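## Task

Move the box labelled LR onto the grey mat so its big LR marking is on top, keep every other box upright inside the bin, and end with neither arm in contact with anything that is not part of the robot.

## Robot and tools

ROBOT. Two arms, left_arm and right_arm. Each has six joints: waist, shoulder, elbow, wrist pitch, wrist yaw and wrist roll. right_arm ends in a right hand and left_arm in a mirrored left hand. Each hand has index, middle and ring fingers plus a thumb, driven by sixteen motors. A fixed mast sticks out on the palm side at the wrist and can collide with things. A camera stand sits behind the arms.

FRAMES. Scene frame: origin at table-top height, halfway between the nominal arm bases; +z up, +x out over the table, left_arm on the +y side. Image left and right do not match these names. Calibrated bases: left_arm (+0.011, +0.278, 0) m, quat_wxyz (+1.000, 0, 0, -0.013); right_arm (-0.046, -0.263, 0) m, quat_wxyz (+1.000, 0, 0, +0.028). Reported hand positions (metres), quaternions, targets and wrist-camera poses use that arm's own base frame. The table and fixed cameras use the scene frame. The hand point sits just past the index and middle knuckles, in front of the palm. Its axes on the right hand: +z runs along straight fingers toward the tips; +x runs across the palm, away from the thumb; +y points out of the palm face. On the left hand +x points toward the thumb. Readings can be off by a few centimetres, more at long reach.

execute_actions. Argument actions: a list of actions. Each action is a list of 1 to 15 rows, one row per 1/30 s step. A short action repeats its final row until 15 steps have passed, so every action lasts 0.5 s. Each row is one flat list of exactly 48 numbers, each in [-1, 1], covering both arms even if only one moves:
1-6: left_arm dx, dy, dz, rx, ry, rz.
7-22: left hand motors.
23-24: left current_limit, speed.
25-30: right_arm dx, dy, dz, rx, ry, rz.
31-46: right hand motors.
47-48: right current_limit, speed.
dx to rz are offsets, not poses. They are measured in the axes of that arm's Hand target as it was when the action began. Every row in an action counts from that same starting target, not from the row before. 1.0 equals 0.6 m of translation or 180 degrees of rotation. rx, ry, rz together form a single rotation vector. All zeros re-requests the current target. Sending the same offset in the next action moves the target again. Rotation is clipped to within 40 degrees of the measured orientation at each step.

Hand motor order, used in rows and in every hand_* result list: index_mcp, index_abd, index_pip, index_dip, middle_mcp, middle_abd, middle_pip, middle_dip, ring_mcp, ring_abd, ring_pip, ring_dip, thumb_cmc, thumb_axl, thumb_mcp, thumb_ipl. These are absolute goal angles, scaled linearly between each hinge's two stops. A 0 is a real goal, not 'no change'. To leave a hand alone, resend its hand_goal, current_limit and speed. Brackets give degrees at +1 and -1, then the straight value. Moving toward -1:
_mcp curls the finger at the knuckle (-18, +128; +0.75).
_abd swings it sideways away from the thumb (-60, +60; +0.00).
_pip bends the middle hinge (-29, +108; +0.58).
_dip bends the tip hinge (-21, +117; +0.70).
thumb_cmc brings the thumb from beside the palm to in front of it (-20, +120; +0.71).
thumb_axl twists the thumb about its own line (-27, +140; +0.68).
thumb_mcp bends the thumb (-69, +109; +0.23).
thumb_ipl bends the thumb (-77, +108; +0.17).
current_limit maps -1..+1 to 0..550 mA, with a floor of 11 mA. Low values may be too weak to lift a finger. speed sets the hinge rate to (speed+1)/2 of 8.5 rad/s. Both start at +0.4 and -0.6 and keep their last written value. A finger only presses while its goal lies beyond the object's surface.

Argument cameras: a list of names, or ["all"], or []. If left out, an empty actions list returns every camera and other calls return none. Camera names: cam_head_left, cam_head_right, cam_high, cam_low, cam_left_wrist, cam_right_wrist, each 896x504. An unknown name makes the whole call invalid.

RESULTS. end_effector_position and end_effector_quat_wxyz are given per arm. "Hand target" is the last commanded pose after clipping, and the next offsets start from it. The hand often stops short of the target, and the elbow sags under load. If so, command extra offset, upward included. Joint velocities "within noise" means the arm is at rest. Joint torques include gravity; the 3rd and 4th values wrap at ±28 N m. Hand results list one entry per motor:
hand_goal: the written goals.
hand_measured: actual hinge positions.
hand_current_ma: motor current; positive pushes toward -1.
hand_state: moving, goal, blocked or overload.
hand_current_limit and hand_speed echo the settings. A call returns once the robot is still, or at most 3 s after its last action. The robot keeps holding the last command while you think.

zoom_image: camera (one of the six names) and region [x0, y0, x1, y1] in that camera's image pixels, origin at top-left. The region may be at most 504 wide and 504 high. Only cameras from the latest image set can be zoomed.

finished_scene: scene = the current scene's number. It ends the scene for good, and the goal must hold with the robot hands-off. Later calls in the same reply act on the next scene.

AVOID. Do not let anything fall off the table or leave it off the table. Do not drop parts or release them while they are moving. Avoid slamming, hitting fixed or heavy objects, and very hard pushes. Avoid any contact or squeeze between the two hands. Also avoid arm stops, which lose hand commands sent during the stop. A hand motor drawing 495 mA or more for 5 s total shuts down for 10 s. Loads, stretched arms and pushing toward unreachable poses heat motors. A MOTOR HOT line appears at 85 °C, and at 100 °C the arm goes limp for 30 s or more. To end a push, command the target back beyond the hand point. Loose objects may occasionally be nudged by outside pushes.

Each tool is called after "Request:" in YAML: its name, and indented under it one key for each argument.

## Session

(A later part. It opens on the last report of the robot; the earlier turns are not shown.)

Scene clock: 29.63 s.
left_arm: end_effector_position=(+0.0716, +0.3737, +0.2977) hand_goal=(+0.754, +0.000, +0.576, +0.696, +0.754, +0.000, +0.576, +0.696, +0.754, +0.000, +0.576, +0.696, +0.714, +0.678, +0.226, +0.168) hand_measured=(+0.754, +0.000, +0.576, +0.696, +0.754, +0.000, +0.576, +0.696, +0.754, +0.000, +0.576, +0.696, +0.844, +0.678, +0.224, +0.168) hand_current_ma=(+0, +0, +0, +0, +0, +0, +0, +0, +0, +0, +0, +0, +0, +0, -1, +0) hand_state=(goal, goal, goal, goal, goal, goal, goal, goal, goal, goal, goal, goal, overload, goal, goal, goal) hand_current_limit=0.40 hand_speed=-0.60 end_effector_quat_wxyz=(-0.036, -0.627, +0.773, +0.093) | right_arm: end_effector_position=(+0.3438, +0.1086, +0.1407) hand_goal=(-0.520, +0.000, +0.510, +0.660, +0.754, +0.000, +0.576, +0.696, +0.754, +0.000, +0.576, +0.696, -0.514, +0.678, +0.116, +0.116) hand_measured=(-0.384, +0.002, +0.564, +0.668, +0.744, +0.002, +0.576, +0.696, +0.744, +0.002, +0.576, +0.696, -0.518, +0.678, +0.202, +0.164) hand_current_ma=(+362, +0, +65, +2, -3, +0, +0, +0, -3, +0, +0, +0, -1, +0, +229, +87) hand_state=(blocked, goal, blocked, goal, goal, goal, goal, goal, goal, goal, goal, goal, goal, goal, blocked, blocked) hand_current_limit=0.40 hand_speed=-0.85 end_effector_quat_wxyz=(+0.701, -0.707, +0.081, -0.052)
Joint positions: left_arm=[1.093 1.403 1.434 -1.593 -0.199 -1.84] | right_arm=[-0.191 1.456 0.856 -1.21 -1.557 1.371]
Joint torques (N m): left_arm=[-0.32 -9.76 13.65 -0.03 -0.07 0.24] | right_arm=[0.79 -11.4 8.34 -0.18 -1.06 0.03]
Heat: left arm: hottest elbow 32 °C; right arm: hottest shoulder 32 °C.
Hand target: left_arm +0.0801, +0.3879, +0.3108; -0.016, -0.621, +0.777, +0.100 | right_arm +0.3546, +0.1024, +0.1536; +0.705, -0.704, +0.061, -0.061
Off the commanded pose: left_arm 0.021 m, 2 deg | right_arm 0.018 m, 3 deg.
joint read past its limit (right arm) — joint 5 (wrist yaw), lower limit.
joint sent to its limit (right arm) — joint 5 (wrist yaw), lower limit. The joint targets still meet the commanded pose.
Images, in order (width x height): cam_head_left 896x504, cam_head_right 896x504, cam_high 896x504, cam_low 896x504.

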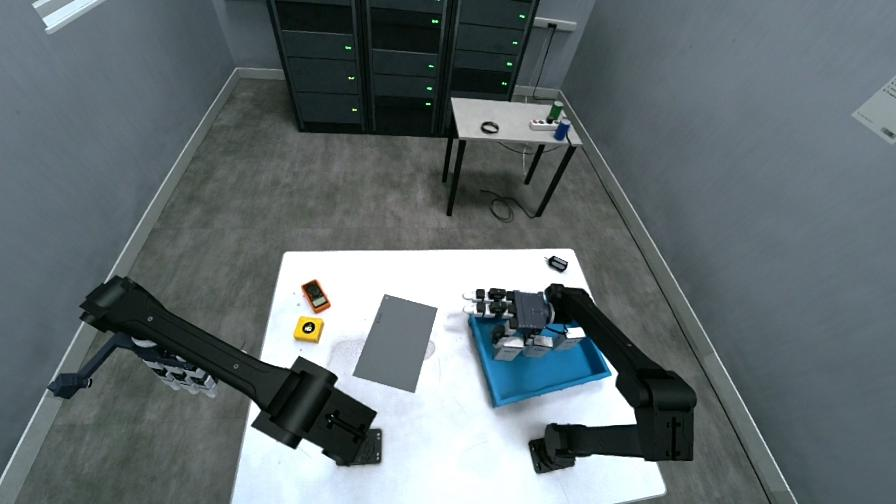

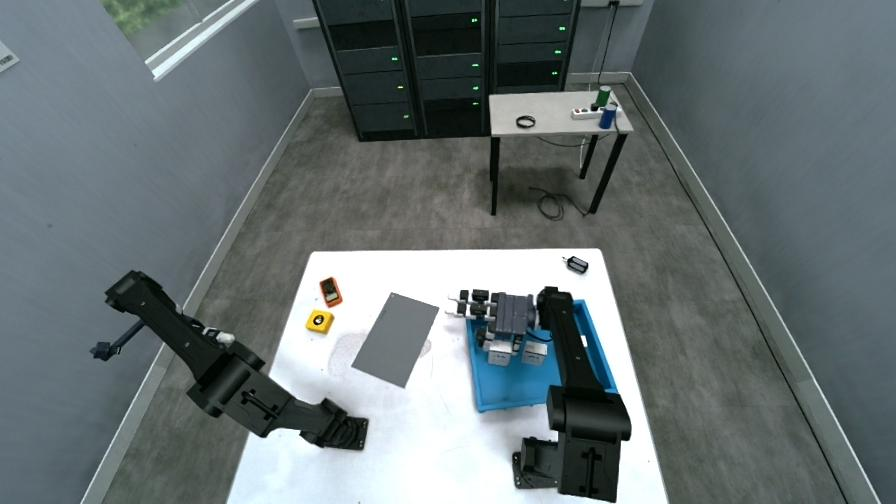

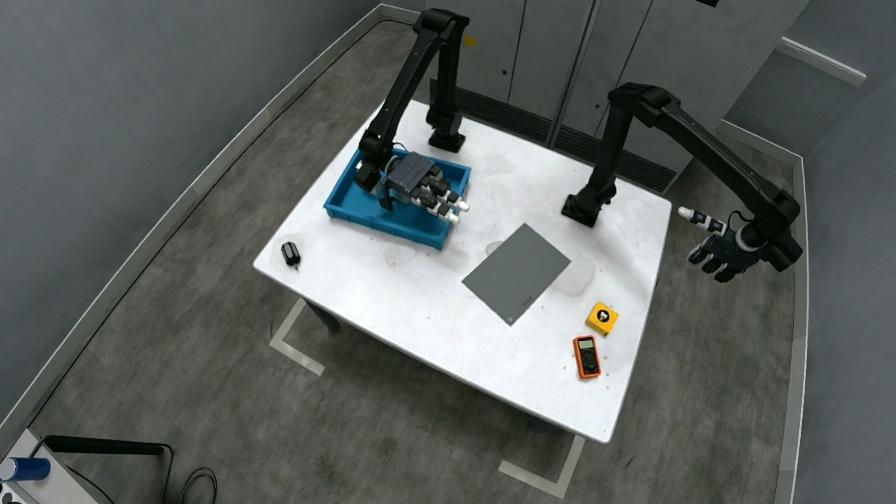

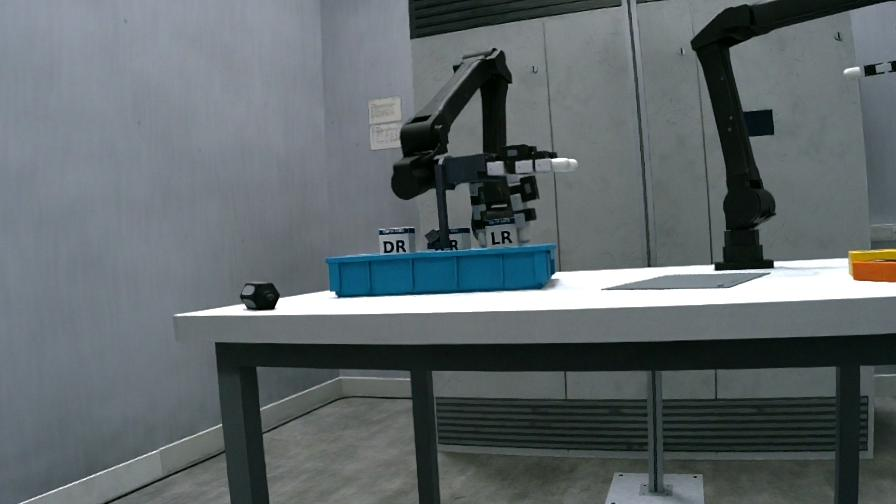

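Request:
execute_actions:
  actions:
    - [[0,0,0,0,0,0,0.754,0,0.576,0.696,0.754,0,0.576,0.696,0.754,0,0.576,0.696,0.714,0.678,0.226,0.168,0.4,-0.6,0,-0.05,0,0,0,0,-0.52,0,0.51,0.66,0.754,0,0.576,0.696,0.754,0,0.576,0.696,-0.514,0.678,0.115,0.115,0.4,-0.85]]
    - [[0,0,0,0,0,0,0.754,0,0.576,0.696,0.754,0,0.576,0.696,0.754,0,0.576,0.696,0.714,0.678,0.226,0.168,0.4,-0.6,0,-0.05,0,0,0,0,-0.52,0,0.51,0.66,0.754,0,0.576,0.696,0.754,0,0.576,0.696,-0.514,0.678,0.115,0.115,0.4,-0.85]]
  cameras: ["cam_high","cam_head_left","cam_head_right","cam_low"]

Request:
zoom_image:
  camera: "cam_head_right"
  region: [430, 250, 620, 420]

Request:
zoom_image:
  camera: "cam_low"
  region: [370, 100, 600, 300]

Scene clock: 31.23 s.
left_arm: end_effector_position=(+0.0716, +0.3737, +0.2977) hand_goal=(+0.754, +0.000, +0.576, +0.696, +0.754, +0.000, +0.576, +0.696, +0.754, +0.000, +0.576, +0.696, +0.714, +0.678, +0.226, +0.168) hand_measured=(+0.754, +0.000, +0.576, +0.696, +0.754, +0.000, +0.576, +0.696, +0.754, +0.000, +0.576, +0.696, +0.844, +0.678, +0.224, +0.168) hand_current_ma=(+0, +0, +0, +0, +0, +0, +0, +0, +0, +0, +0, +0, +0, +0, -1, +0) hand_state=(goal, goal, goal, goal, goal, goal, goal, goal, goal, goal, goal, goal, overload, goal, goal, goal) hand_current_limit=0.40 hand_speed=-0.60 end_effector_quat_wxyz=(-0.036, -0.627, +0.773, +0.093) | right_arm: end_effector_position=(+0.3410, +0.1091, +0.1969) hand_goal=(-0.520, +0.000, +0.510, +0.660, +0.754, +0.000, +0.576, +0.696, +0.754, +0.000, +0.576, +0.696, -0.514, +0.678, +0.116, +0.116) hand_measured=(-0.384, +0.002, +0.564, +0.668, +0.744, +0.002, +0.576, +0.696, +0.744, +0.002, +0.576, +0.696, -0.520, +0.678, +0.202, +0.164) hand_current_ma=(+362, +0, +65, +2, -3, +0, +0, +0, -3, +0, +0, +0, -1, +0, +229, +87) hand_state=(blocked, goal, blocked, goal, goal, goal, goal, goal, goal, goal, goal, goal, goal, goal, blocked, blocked) hand_current_limit=0.40 hand_speed=-0.85 end_effector_quat_wxyz=(+0.700, -0.708, +0.079, -0.054)
Joint positions: left_arm=[1.093 1.403 1.434 -1.593 -0.199 -1.84] | right_arm=[-0.191 1.36 0.93 -1.355 -1.556 1.391]
Joint torques (N m): left_arm=[-0.38 -9.82 13.65 -0.03 -0.07 0.24] | right_arm=[0.67 -9.99 10.29 -0.17 -1.12 0.15]
Heat: left arm: hottest elbow 32 °C; right arm: hottest shoulder 32 °C.
Hand target: left_arm +0.0801, +0.3879, +0.3108; -0.016, -0.621, +0.777, +0.100 | right_arm +0.3546, +0.1023, +0.2136; +0.705, -0.704, +0.061, -0.061
Off the commanded pose: left_arm 0.021 m, 2 deg | right_arm 0.023 m, 2 deg.
joint sent to its limit (right arm) — joint 5 (wrist yaw), lower limit. The joint targets still meet the commanded pose.
Images, in order (width x height): cam_head_left 896x504, cam_head_right 896x504, cam_high 896x504, cam_low 896x504.

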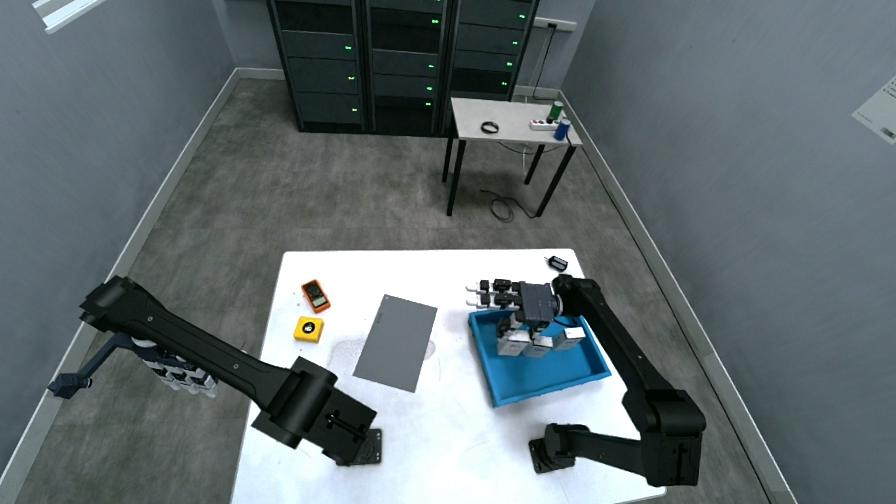

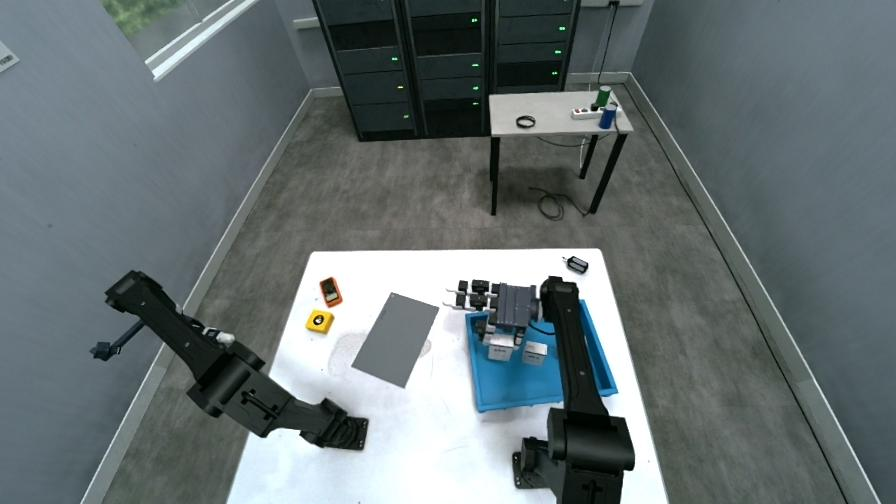

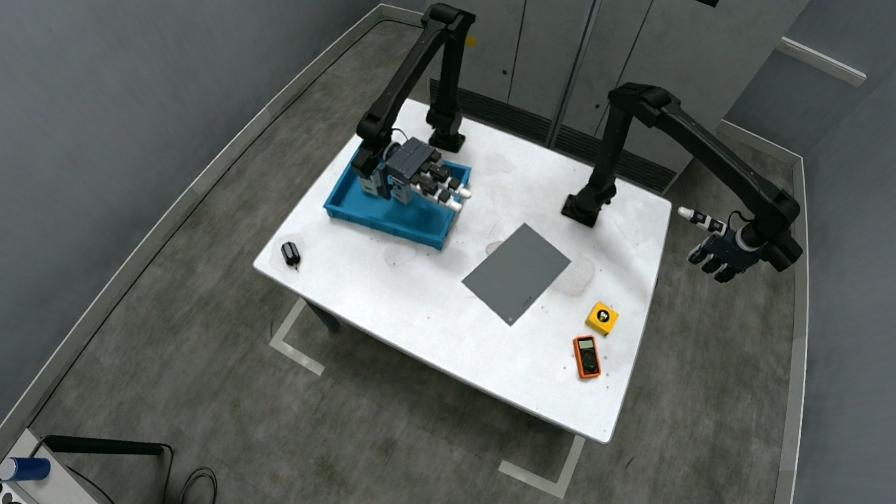

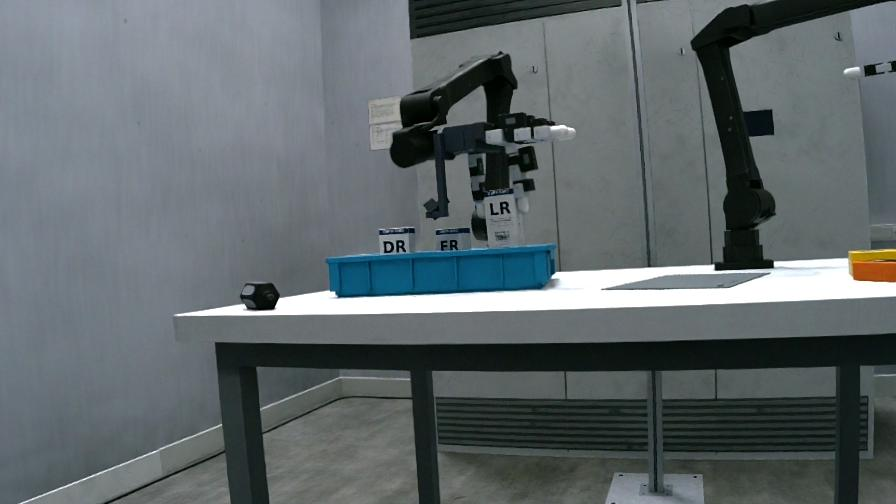

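Scaled by 2.653 from the camera's 896x504 image, which has a finer 1280x720 frame.

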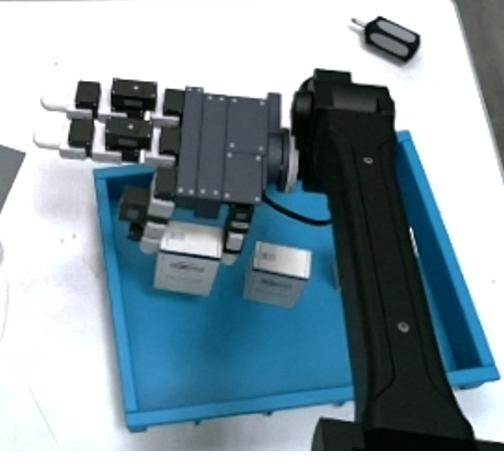

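Scaled by 2.191 from the camera's 896x504 image, which has a finer 1280x720 frame.

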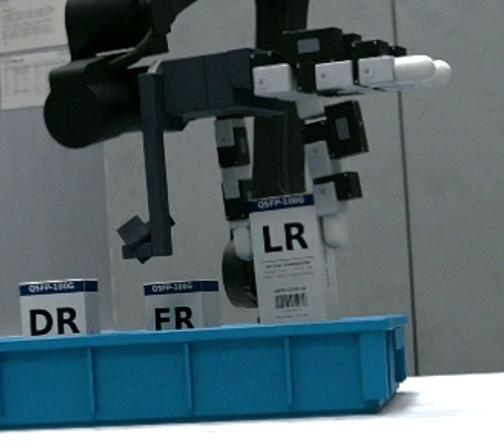

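Request:
execute_actions:
  actions:
    - [[0,0,0,0,0,0,0.754,0,0.576,0.696,0.754,0,0.576,0.696,0.754,0,0.576,0.696,0.714,0.678,0.226,0.168,0.4,-0.6,0,-0.0667,0,0,0,0,-0.52,0,0.51,0.66,0.754,0,0.576,0.696,0.754,0,0.576,0.696,-0.514,0.678,0.115,0.115,0.4,-0.85]]
    - [[0,0,0,0,0,0,0.754,0,0.576,0.696,0.754,0,0.576,0.696,0.754,0,0.576,0.696,0.714,0.678,0.226,0.168,0.4,-0.6,0,-0.0667,0,0,0,0,-0.52,0,0.51,0.66,0.754,0,0.576,0.696,0.754,0,0.576,0.696,-0.514,0.678,0.115,0.115,0.4,-0.85]]
    - [[0,0,0,0,0,0,0.754,0,0.576,0.696,0.754,0,0.576,0.696,0.754,0,0.576,0.696,0.714,0.678,0.226,0.168,0.4,-0.6,-0.004,0,0.0469,0,-0.0194,0,-0.52,0,0.51,0.66,0.754,0,0.576,0.696,0.754,0,0.576,0.696,-0.514,0.678,0.115,0.115,0.4,-0.85]]
    - [[0,0,0,0,0,0,0.754,0,0.576,0.696,0.754,0,0.576,0.696,0.754,0,0.576,0.696,0.714,0.678,0.226,0.168,0.4,-0.6,0,0,0.047,0,-0.0194,0,-0.52,0,0.51,0.66,0.754,0,0.576,0.696,0.754,0,0.576,0.696,-0.514,0.678,0.115,0.115,0.4,-0.85]]
    - [[0,0,0,0,0,0,0.754,0,0.576,0.696,0.754,0,0.576,0.696,0.754,0,0.576,0.696,0.714,0.678,0.226,0.168,0.4,-0.6,0.0037,0,0.0942,0,-0.0389,0,-0.52,0,0.51,0.66,0.754,0,0.576,0.696,0.754,0,0.576,0.696,-0.514,0.678,0.115,0.115,0.4,-0.85]]
  cameras: ["cam_high","cam_head_left","cam_head_right","cam_low"]

Scene clock: 34.83 s.
left_arm: end_effector_position=(+0.0716, +0.3737, +0.2977) hand_goal=(+0.754, +0.000, +0.576, +0.696, +0.754, +0.000, +0.576, +0.696, +0.754, +0.000, +0.576, +0.696, +0.714, +0.678, +0.226, +0.168) hand_measured=(+0.754, +0.000, +0.576, +0.696, +0.754, +0.000, +0.576, +0.696, +0.754, +0.000, +0.576, +0.696, +0.844, +0.678, +0.224, +0.168) hand_current_ma=(+0, +0, +0, +0, +0, +0, +0, +0, +0, +0, +0, +0, +0, +0, -1, +0) hand_state=(goal, goal, goal, goal, goal, goal, goal, goal, goal, goal, goal, goal, overload, goal, goal, goal) hand_current_limit=0.40 hand_speed=-0.60 end_effector_quat_wxyz=(-0.036, -0.627, +0.773, +0.093) | right_arm: end_effector_position=(+0.3506, +0.2123, +0.2797) hand_goal=(-0.520, +0.000, +0.510, +0.660, +0.754, +0.000, +0.576, +0.696, +0.754, +0.000, +0.576, +0.696, -0.514, +0.678, +0.116, +0.116) hand_measured=(-0.386, +0.002, +0.564, +0.668, +0.744, +0.002, +0.576, +0.696, +0.744, +0.002, +0.576, +0.696, -0.520, +0.678, +0.202, +0.164) hand_current_ma=(+355, +0, +65, +2, -3, +0, +0, +0, -3, +0, +0, +0, -1, +0, +229, +87) hand_state=(blocked, goal, blocked, goal, goal, goal, goal, goal, goal, goal, goal, goal, goal, goal, blocked, blocked) hand_current_limit=0.40 hand_speed=-0.85 end_effector_quat_wxyz=(+0.700, -0.712, -0.031, +0.049)
Joint positions: left_arm=[1.093 1.403 1.434 -1.593 -0.199 -1.84] | right_arm=[0.112 1.419 1.222 -1.494 -1.555 1.477]
Joint torques (N m): left_arm=[-0.32 -9.82 13.65 -0.03 -0.07 0.24] | right_arm=[1.38 -10.52 11.4 0.68 -1.19 0.3]
Heat: left arm: hottest elbow 32 °C; right arm: hottest shoulder 32 °C.
Hand target: left_arm +0.0801, +0.3879, +0.3108; -0.016, -0.621, +0.777, +0.100 | right_arm +0.3654, +0.2148, +0.2937; +0.707, -0.706, -0.025, +0.025
Off the commanded pose: left_arm 0.021 m, 2 deg | right_arm 0.021 m, 3 deg.
joint sent to its limit (right arm) — joint 5 (wrist yaw), lower limit. The joint targets are off in orientation, not in position.
Images, in order (width x height): cam_head_left 896x504, cam_head_right 896x504, cam_high 896x504, cam_low 896x504.

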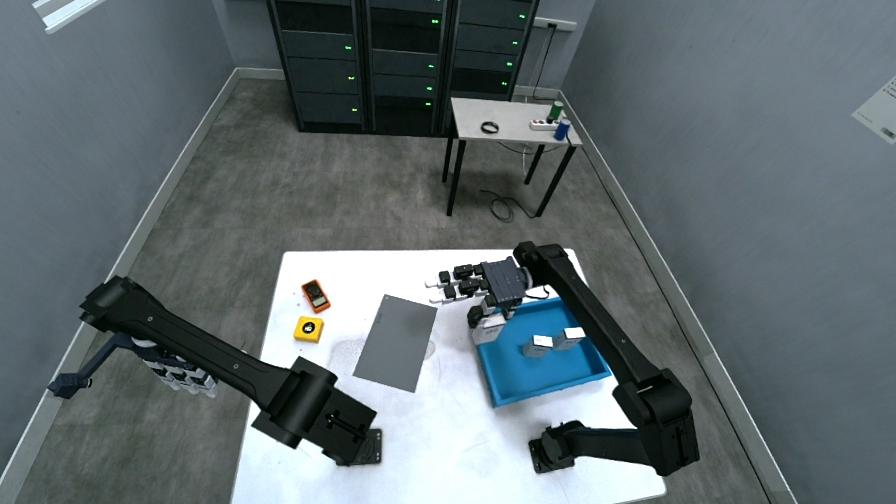

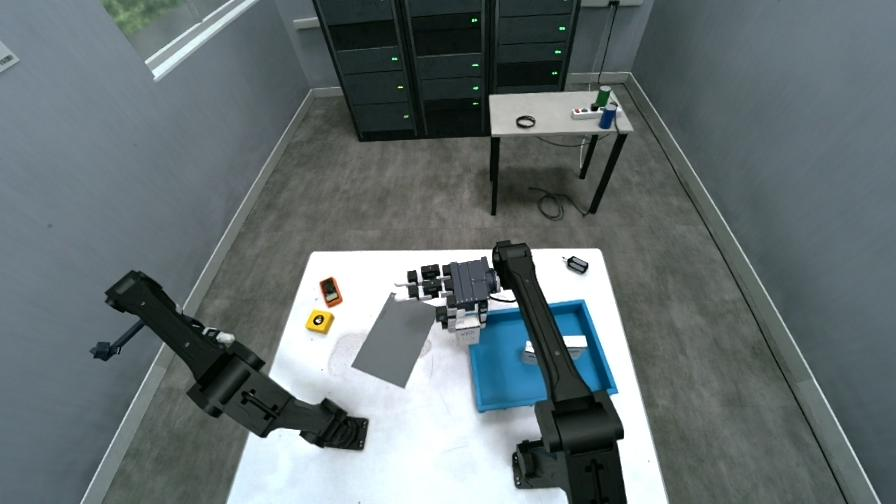

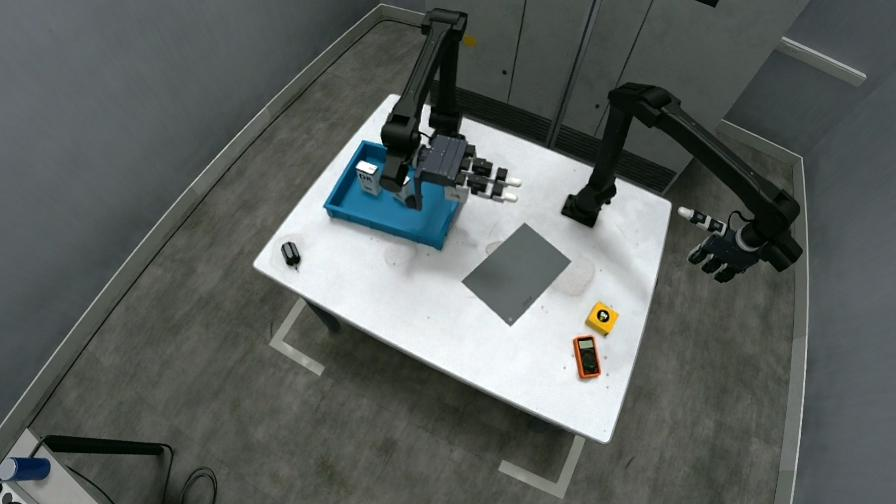

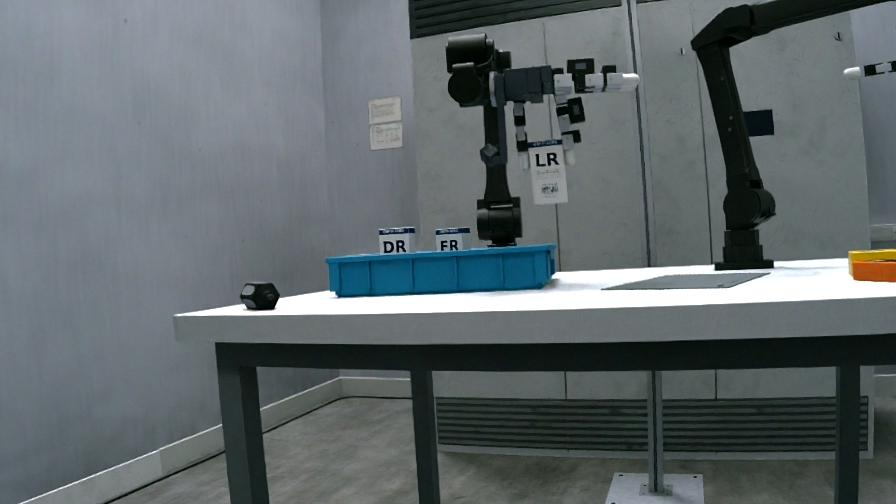

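Request:
execute_actions:
  actions:
    - [[0,0,0,0,0,0,0.754,0,0.576,0.696,0.754,0,0.576,0.696,0.754,0,0.576,0.696,0.714,0.678,0.226,0.168,0.4,-0.6,0.015,0,0.093,0,-0.0389,0,-0.52,0,0.51,0.66,0.754,0,0.576,0.696,0.754,0,0.576,0.696,-0.514,0.678,0.115,0.115,0.4,-0.85]]
    - [[0,0,0,0,0,0,0.754,0,0.576,0.696,0.754,0,0.576,0.696,0.754,0,0.576,0.696,0.714,0.678,0.226,0.168,0.4,-0.6,0.0262,0,0.0905,0,-0.0389,0,-0.52,0,0.51,0.66,0.754,0,0.576,0.696,0.754,0,0.576,0.696,-0.514,0.678,0.115,0.115,0.4,-0.85]]
    - [[0,0,0,0,0,0,0.754,0,0.576,0.696,0.754,0,0.576,0.696,0.754,0,0.576,0.696,0.714,0.678,0.226,0.168,0.4,-0.6,0.0372,0,0.0865,0,-0.0389,0,-0.52,0,0.51,0.66,0.754,0,0.576,0.696,0.754,0,0.576,0.696,-0.514,0.678,0.115,0.115,0.4,-0.85]]
    - [[0,0,0,0,0,0,0.754,0,0.576,0.696,0.754,0,0.576,0.696,0.754,0,0.576,0.696,0.714,0.678,0.226,0.168,0.4,-0.6,0.0473,0,0.0813,0,-0.0389,0,-0.52,0,0.51,0.66,0.754,0,0.576,0.696,0.754,0,0.576,0.696,-0.514,0.678,0.115,0.115,0.4,-0.85]]
  cameras: ["cam_high","cam_head_left","cam_head_right","cam_low"]

Scene clock: 37.53 s.
left_arm: end_effector_position=(+0.0716, +0.3737, +0.2977) hand_goal=(+0.754, +0.000, +0.576, +0.696, +0.754, +0.000, +0.576, +0.696, +0.754, +0.000, +0.576, +0.696, +0.714, +0.678, +0.226, +0.168) hand_measured=(+0.754, +0.000, +0.576, +0.696, +0.754, +0.000, +0.576, +0.696, +0.754, +0.000, +0.576, +0.696, +0.844, +0.678, +0.224, +0.168) hand_current_ma=(+0, +0, +0, +0, +0, +0, +0, +0, +0, +0, +0, +0, +0, +0, -1, +0) hand_state=(goal, goal, goal, goal, goal, goal, goal, goal, goal, goal, goal, goal, overload, goal, goal, goal) hand_current_limit=0.40 hand_speed=-0.60 end_effector_quat_wxyz=(-0.036, -0.627, +0.773, +0.093) | right_arm: end_effector_position=(+0.3744, +0.4341, +0.2826) hand_goal=(-0.520, +0.000, +0.510, +0.660, +0.754, +0.000, +0.576, +0.696, +0.754, +0.000, +0.576, +0.696, -0.514, +0.678, +0.116, +0.116) hand_measured=(-0.386, +0.002, +0.564, +0.668, +0.744, +0.002, +0.576, +0.696, +0.744, +0.002, +0.576, +0.696, -0.520, +0.678, +0.202, +0.164) hand_current_ma=(+355, +0, +65, +2, -3, +0, +0, +0, -3, +0, +0, +0, -2, +0, +229, +87) hand_state=(blocked, goal, blocked, goal, goal, goal, goal, goal, goal, goal, goal, goal, goal, goal, blocked, blocked) hand_current_limit=0.40 hand_speed=-0.85 end_effector_quat_wxyz=(+0.673, -0.687, -0.191, +0.196)
Joint positions: left_arm=[1.093 1.403 1.434 -1.593 -0.199 -1.84] | right_arm=[0.555 1.831 1.739 -1.41 -1.554 1.653]
Joint torques (N m): left_arm=[-0.38 -9.76 13.65 -0.03 -0.07 0.24] | right_arm=[1.32 -17.2 11.84 0.5 -1.21 0.24]
Heat: left arm: hottest elbow 33 °C; right arm: hottest shoulder 33 °C.
Hand target: left_arm +0.0801, +0.3879, +0.3108; -0.016, -0.621, +0.777, +0.100 | right_arm +0.3856, +0.4398, +0.2942; +0.680, -0.679, -0.195, +0.195
Off the commanded pose: left_arm 0.021 m, 2 deg | right_arm 0.017 m, 1 deg.
joint sent to its limit (right arm) — joint 5 (wrist yaw), lower limit. The joint targets still meet the commanded pose.
Images, in order (width x height): cam_head_left 896x504, cam_head_right 896x504, cam_high 896x504, cam_low 896x504.

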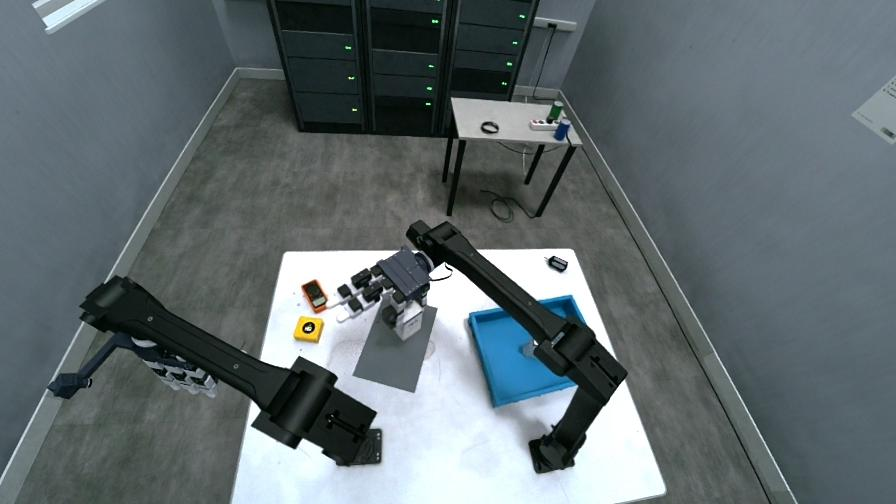

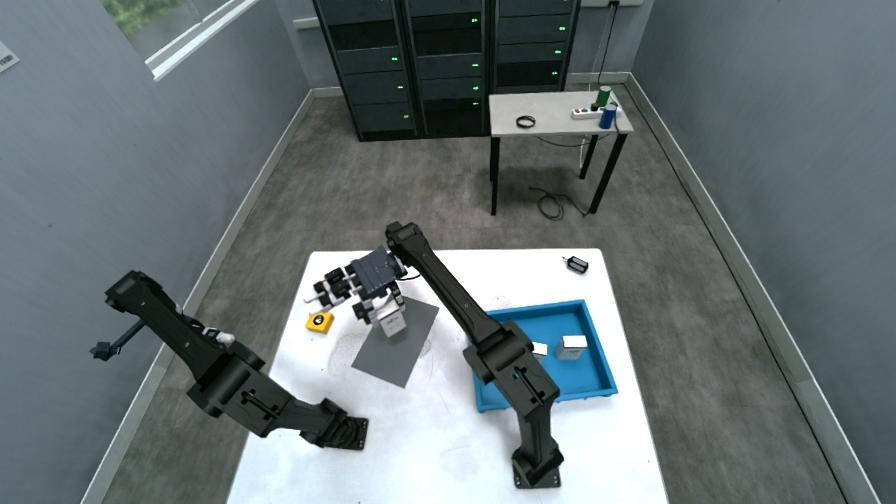

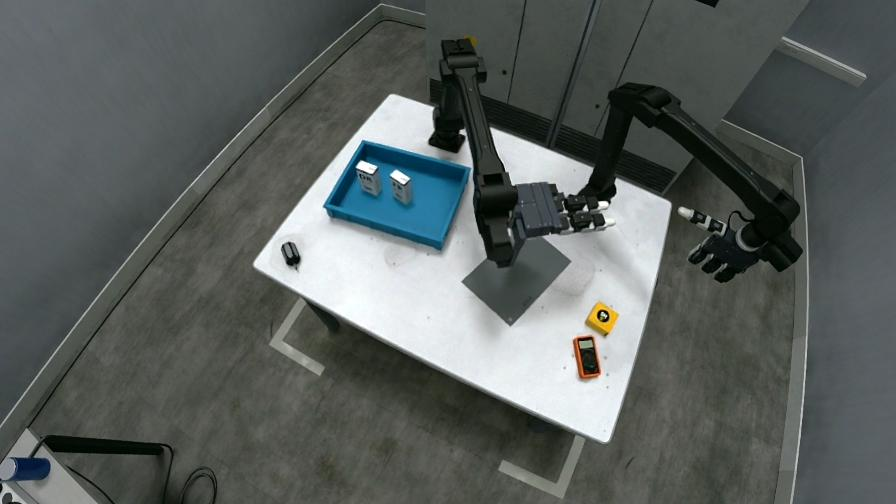

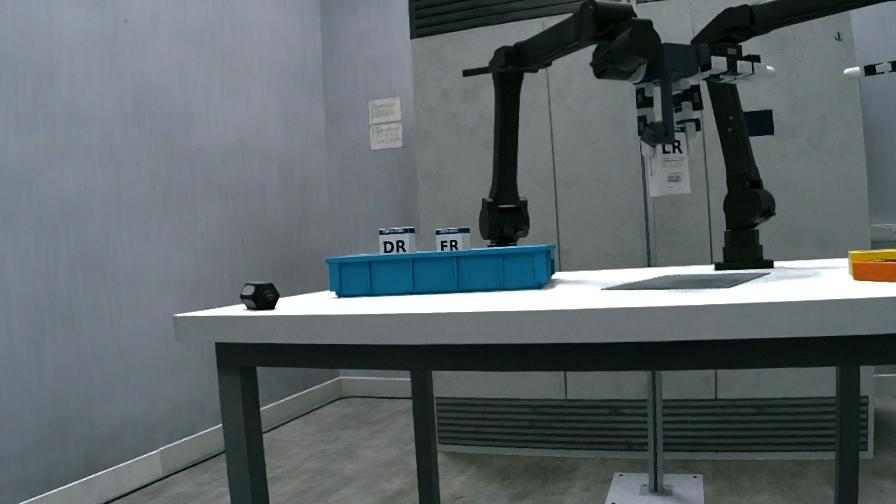

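Request:
execute_actions:
  actions:
    - [[0,0,0,0,0,0,0.754,0,0.576,0.696,0.754,0,0.576,0.696,0.754,0,0.576,0.696,0.714,0.678,0.226,0.168,0.4,-0.6,0,0,0,0,0,-0.0833,-0.52,0,0.51,0.66,0.754,0,0.576,0.696,0.754,0,0.576,0.696,-0.514,0.678,0.115,0.115,0.4,-0.85]]
    - [[0,0,0,0,0,0,0.754,0,0.576,0.696,0.754,0,0.576,0.696,0.754,0,0.576,0.696,0.714,0.678,0.226,0.168,0.4,-0.6,0,0,0,0,0,-0.0833,-0.52,0,0.51,0.66,0.754,0,0.576,0.696,0.754,0,0.576,0.696,-0.514,0.678,0.115,0.115,0.4,-0.85]]
    - [[0,0,0,0,0,0,0.754,0,0.576,0.696,0.754,0,0.576,0.696,0.754,0,0.576,0.696,0.714,0.678,0.226,0.168,0.4,-0.6,0,0,0,0,0,-0.0833,-0.52,0,0.51,0.66,0.754,0,0.576,0.696,0.754,0,0.576,0.696,-0.514,0.678,0.115,0.115,0.4,-0.85]]
  cameras: ["cam_high","cam_head_left","cam_head_right","cam_low"]

Request:
zoom_image:
  camera: "cam_head_right"
  region: [290, 200, 460, 400]

Request:
zoom_image:
  camera: "cam_low"
  region: [560, 20, 840, 300]

Scene clock: 40.20 s.
left_arm: end_effector_position=(+0.0716, +0.3737, +0.2977) hand_goal=(+0.754, +0.000, +0.576, +0.696, +0.754, +0.000, +0.576, +0.696, +0.754, +0.000, +0.576, +0.696, +0.714, +0.678, +0.226, +0.168) hand_measured=(+0.754, +0.000, +0.576, +0.696, +0.754, +0.000, +0.576, +0.696, +0.754, +0.000, +0.576, +0.696, +0.844, +0.678, +0.224, +0.168) hand_current_ma=(+0, +0, +0, +0, +0, +0, +0, +0, +0, +0, +0, +0, +0, +0, -1, +0) hand_state=(goal, goal, goal, goal, goal, goal, goal, goal, goal, goal, goal, goal, overload, goal, goal, goal) hand_current_limit=0.40 hand_speed=-0.60 end_effector_quat_wxyz=(-0.036, -0.627, +0.773, +0.093) | right_arm: end_effector_position=(+0.3854, +0.4408, +0.2847) hand_goal=(-0.520, +0.000, +0.510, +0.660, +0.754, +0.000, +0.576, +0.696, +0.754, +0.000, +0.576, +0.696, -0.514, +0.678, +0.116, +0.116) hand_measured=(-0.386, +0.010, +0.564, +0.668, +0.744, +0.002, +0.576, +0.696, +0.744, +0.002, +0.576, +0.696, -0.512, +0.678, +0.202, +0.164) hand_current_ma=(+355, +2, +65, +2, -3, +0, +0, +0, -3, +0, +0, +0, +0, +0, +229, +87) hand_state=(blocked, goal, blocked, goal, goal, goal, goal, goal, goal, goal, goal, goal, goal, goal, blocked, blocked) hand_current_limit=0.40 hand_speed=-0.85 end_effector_quat_wxyz=(+0.699, -0.570, -0.428, -0.067)
Joint positions: left_arm=[1.093 1.403 1.434 -1.593 -0.199 -1.84] | right_arm=[0.555 1.64 1.458 -1.018 -1.555 1.202]
Joint torques (N m): left_arm=[-0.38 -9.82 13.65 -0.03 -0.07 0.24] | right_arm=[1.32 -17.14 7.6 1.7 -1.13 -0.25]
Heat: left arm: hottest elbow 33 °C; right arm: hottest shoulder 33 °C.
Hand target: left_arm +0.0801, +0.3879, +0.3108; -0.016, -0.621, +0.777, +0.100 | right_arm +0.3856, +0.4397, +0.2940; +0.703, -0.553, -0.440, -0.080
Off the commanded pose: left_arm 0.021 m, 2 deg | right_arm 0.009 m, 3 deg.
joint sent to its limit (right arm) — joint 5 (wrist yaw), lower limit. The joint targets still meet the commanded pose.
Images, in order (width x height): cam_head_left 896x504, cam_head_right 896x504, cam_high 896x504, cam_low 896x504.

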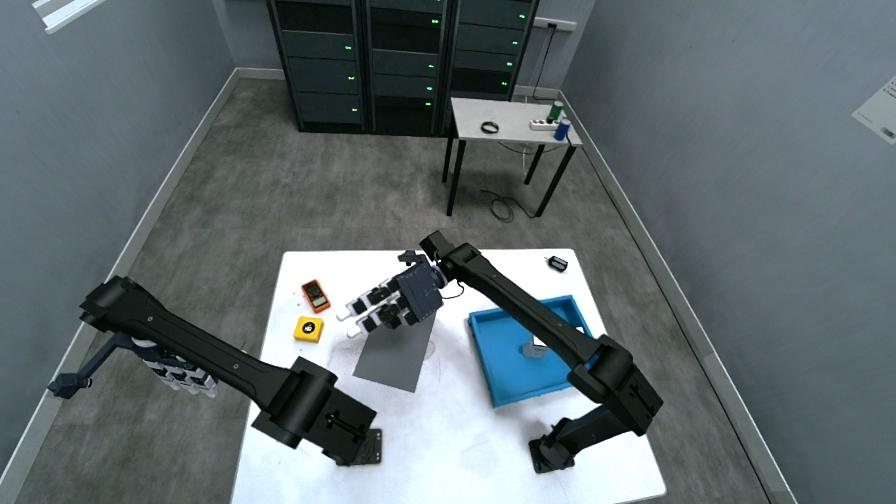

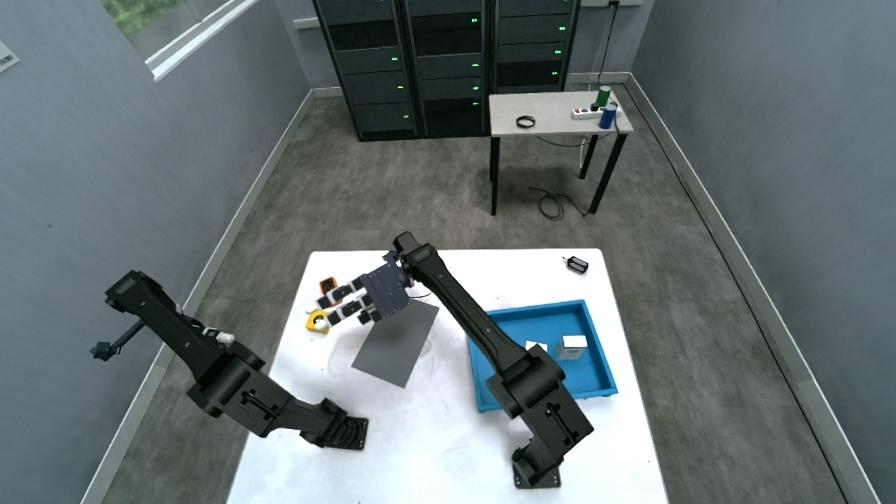

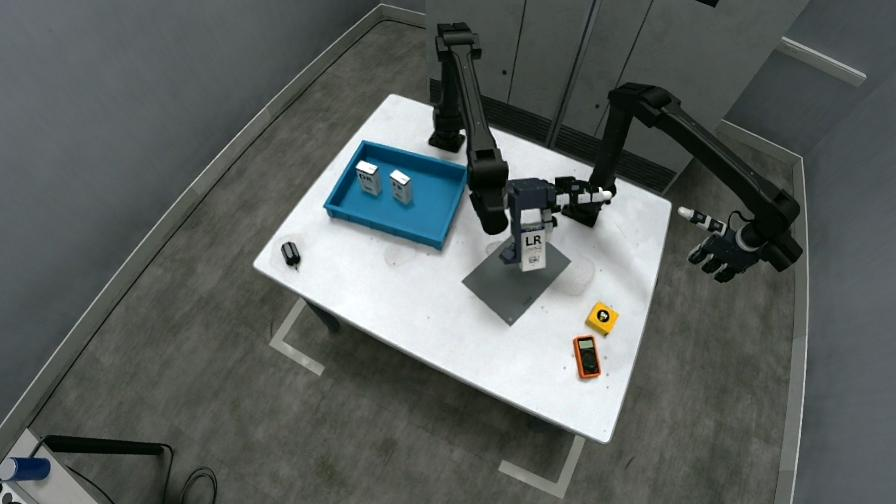

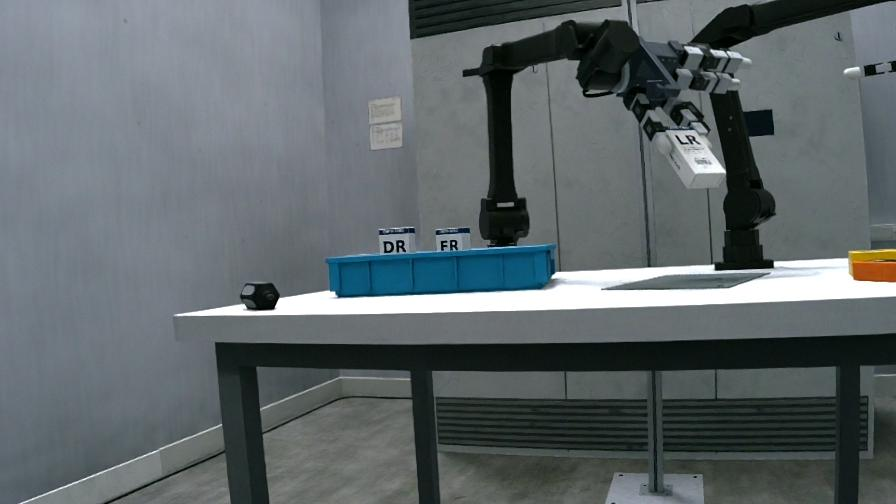

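Scaled by 2.520 from the camera's 896x504 image, which has a finer 1280x720 frame.

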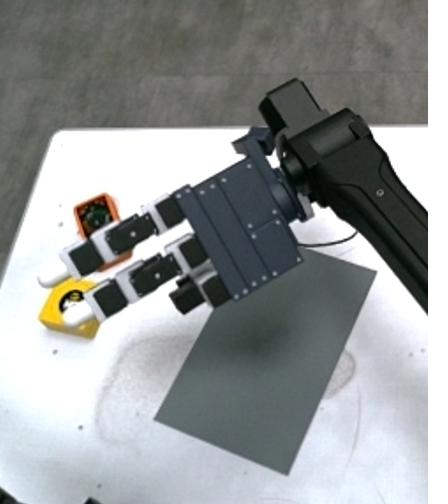

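Scaled by 1.800 from the camera's 896x504 image, which has a finer 1280x720 frame.

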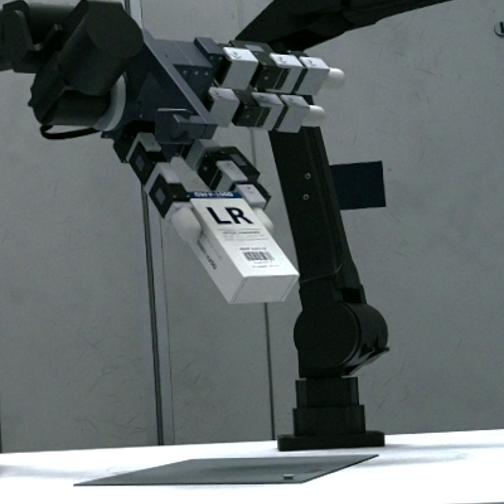

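Request:
execute_actions:
  actions:
    - [[0,0,0,0,0,0,0.754,0,0.576,0.696,0.754,0,0.576,0.696,0.754,0,0.576,0.696,0.714,0.678,0.226,0.168,0.4,-0.6,-0.1218,0.055,0.003,0,0,-0.0694,-0.52,0,0.51,0.66,0.754,0,0.576,0.696,0.754,0,0.576,0.696,-0.514,0.678,0.115,0.115,0.4,-0.85]]
    - [[0,0,0,0,0,0,0.754,0,0.576,0.696,0.754,0,0.576,0.696,0.754,0,0.576,0.696,0.714,0.678,0.226,0.168,0.4,-0.6,-0.1308,0.0273,0.003,0,0,-0.0694,-0.52,0,0.51,0.66,0.754,0,0.576,0.696,0.754,0,0.576,0.696,-0.514,0.678,0.115,0.115,0.4,-0.85]]
  cameras: ["cam_high","cam_head_left","cam_head_right","cam_low"]

Request:
zoom_image:
  camera: "cam_high"
  region: [430, 150, 620, 340]

Request:
zoom_image:
  camera: "cam_low"
  region: [560, 80, 840, 300]

Scene clock: 42.23 s.
left_arm: end_effector_position=(+0.0716, +0.3737, +0.2977) hand_goal=(+0.754, +0.000, +0.576, +0.696, +0.754, +0.000, +0.576, +0.696, +0.754, +0.000, +0.576, +0.696, +0.714, +0.678, +0.226, +0.168) hand_measured=(+0.754, +0.000, +0.576, +0.696, +0.754, +0.000, +0.576, +0.696, +0.754, +0.000, +0.576, +0.696, +0.844, +0.678, +0.224, +0.168) hand_current_ma=(+0, +0, +0, +0, +0, +0, +0, +0, +0, +0, +0, +0, +0, +0, -1, +0) hand_state=(goal, goal, goal, goal, goal, goal, goal, goal, goal, goal, goal, goal, overload, goal, goal, goal) hand_current_limit=0.40 hand_speed=-0.60 end_effector_quat_wxyz=(-0.036, -0.627, +0.773, +0.093) | right_arm: end_effector_position=(+0.3337, +0.4092, +0.1422) hand_goal=(-0.520, +0.000, +0.510, +0.660, +0.754, +0.000, +0.576, +0.696, +0.754, +0.000, +0.576, +0.696, -0.514, +0.678, +0.116, +0.116) hand_measured=(-0.386, +0.016, +0.564, +0.668, +0.744, +0.002, +0.576, +0.696, +0.744, +0.002, +0.576, +0.696, -0.502, +0.678, +0.202, +0.164) hand_current_ma=(+355, +6, +65, +2, -3, +0, +0, +0, -3, +0, +0, +0, +4, +0, +229, +87) hand_state=(blocked, goal, blocked, goal, goal, goal, goal, goal, goal, goal, goal, goal, goal, goal, blocked, blocked) hand_current_limit=0.40 hand_speed=-0.85 end_effector_quat_wxyz=(+0.667, -0.461, -0.543, -0.219)
Joint positions: left_arm=[1.093 1.403 1.434 -1.593 -0.199 -1.84] | right_arm=[0.555 1.611 0.936 -0.552 -1.554 0.731]
Joint torques (N m): left_arm=[-0.32 -9.76 13.65 -0.03 -0.07 0.24] | right_arm=[1.73 -12.81 6.58 1.83 -1.16 -0.36]
Heat: left arm: hottest elbow 34 °C; right arm: hottest shoulder 33 °C.
Hand target: left_arm +0.0801, +0.3879, +0.3108; -0.016, -0.621, +0.777, +0.100 | right_arm +0.3355, +0.4129, +0.1442; +0.669, -0.444, -0.549, -0.230
Off the commanded pose: left_arm 0.021 m, 2 deg | right_arm 0.004 m, 2 deg.
joint sent to its limit (right arm) — joint 5 (wrist yaw), lower limit. The joint targets still meet the commanded pose.
Images, in order (width x height): cam_head_left 896x504, cam_head_right 896x504, cam_high 896x504, cam_low 896x504.

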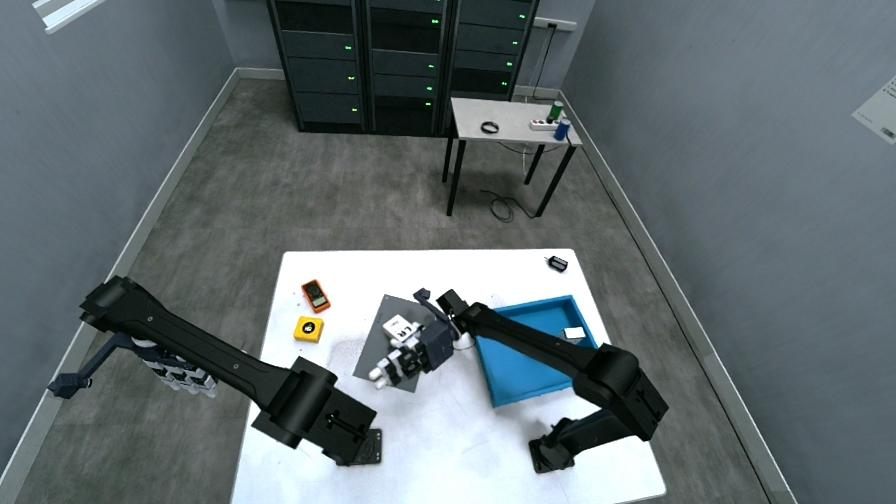

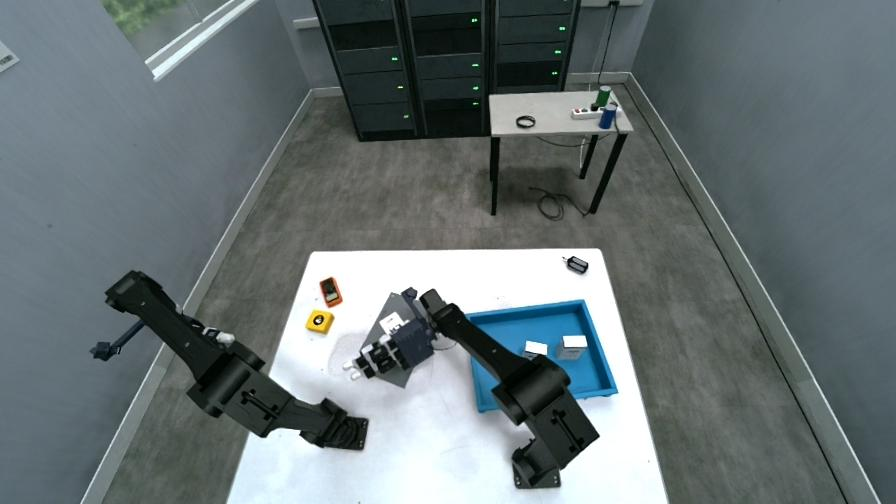

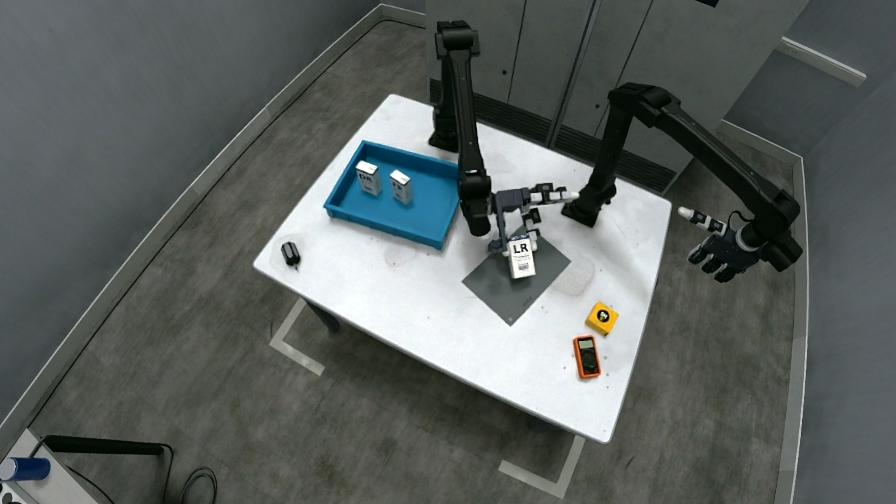

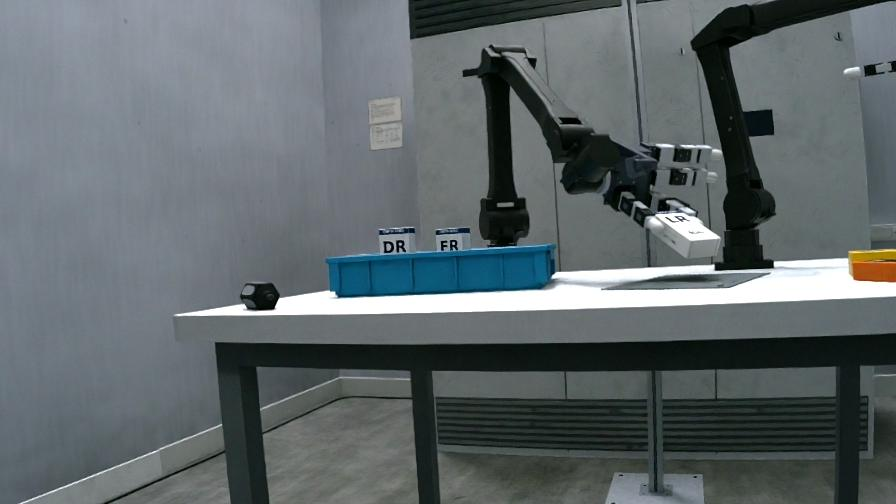

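Scaled by 2.653 from the camera's 896x504 image, which has a finer 1280x720 frame.

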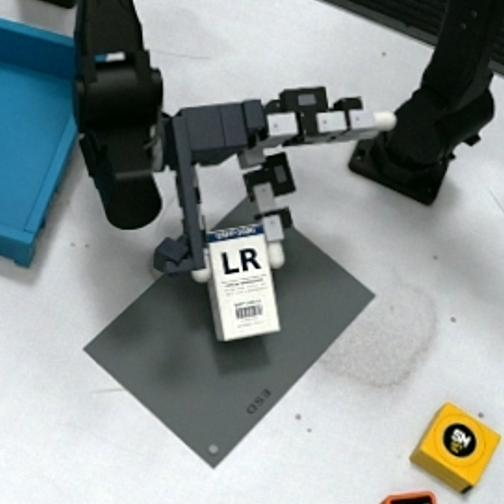

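Scaled by 1.800 from the camera's 896x504 image, which has a finer 1280x720 frame.

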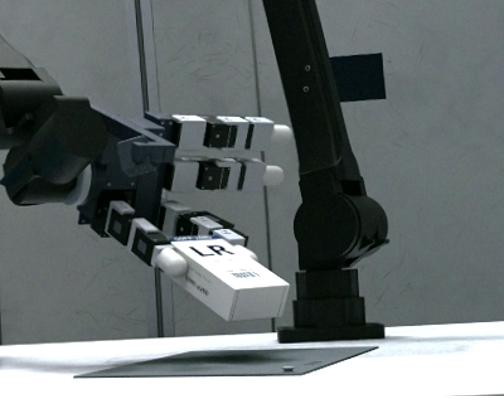

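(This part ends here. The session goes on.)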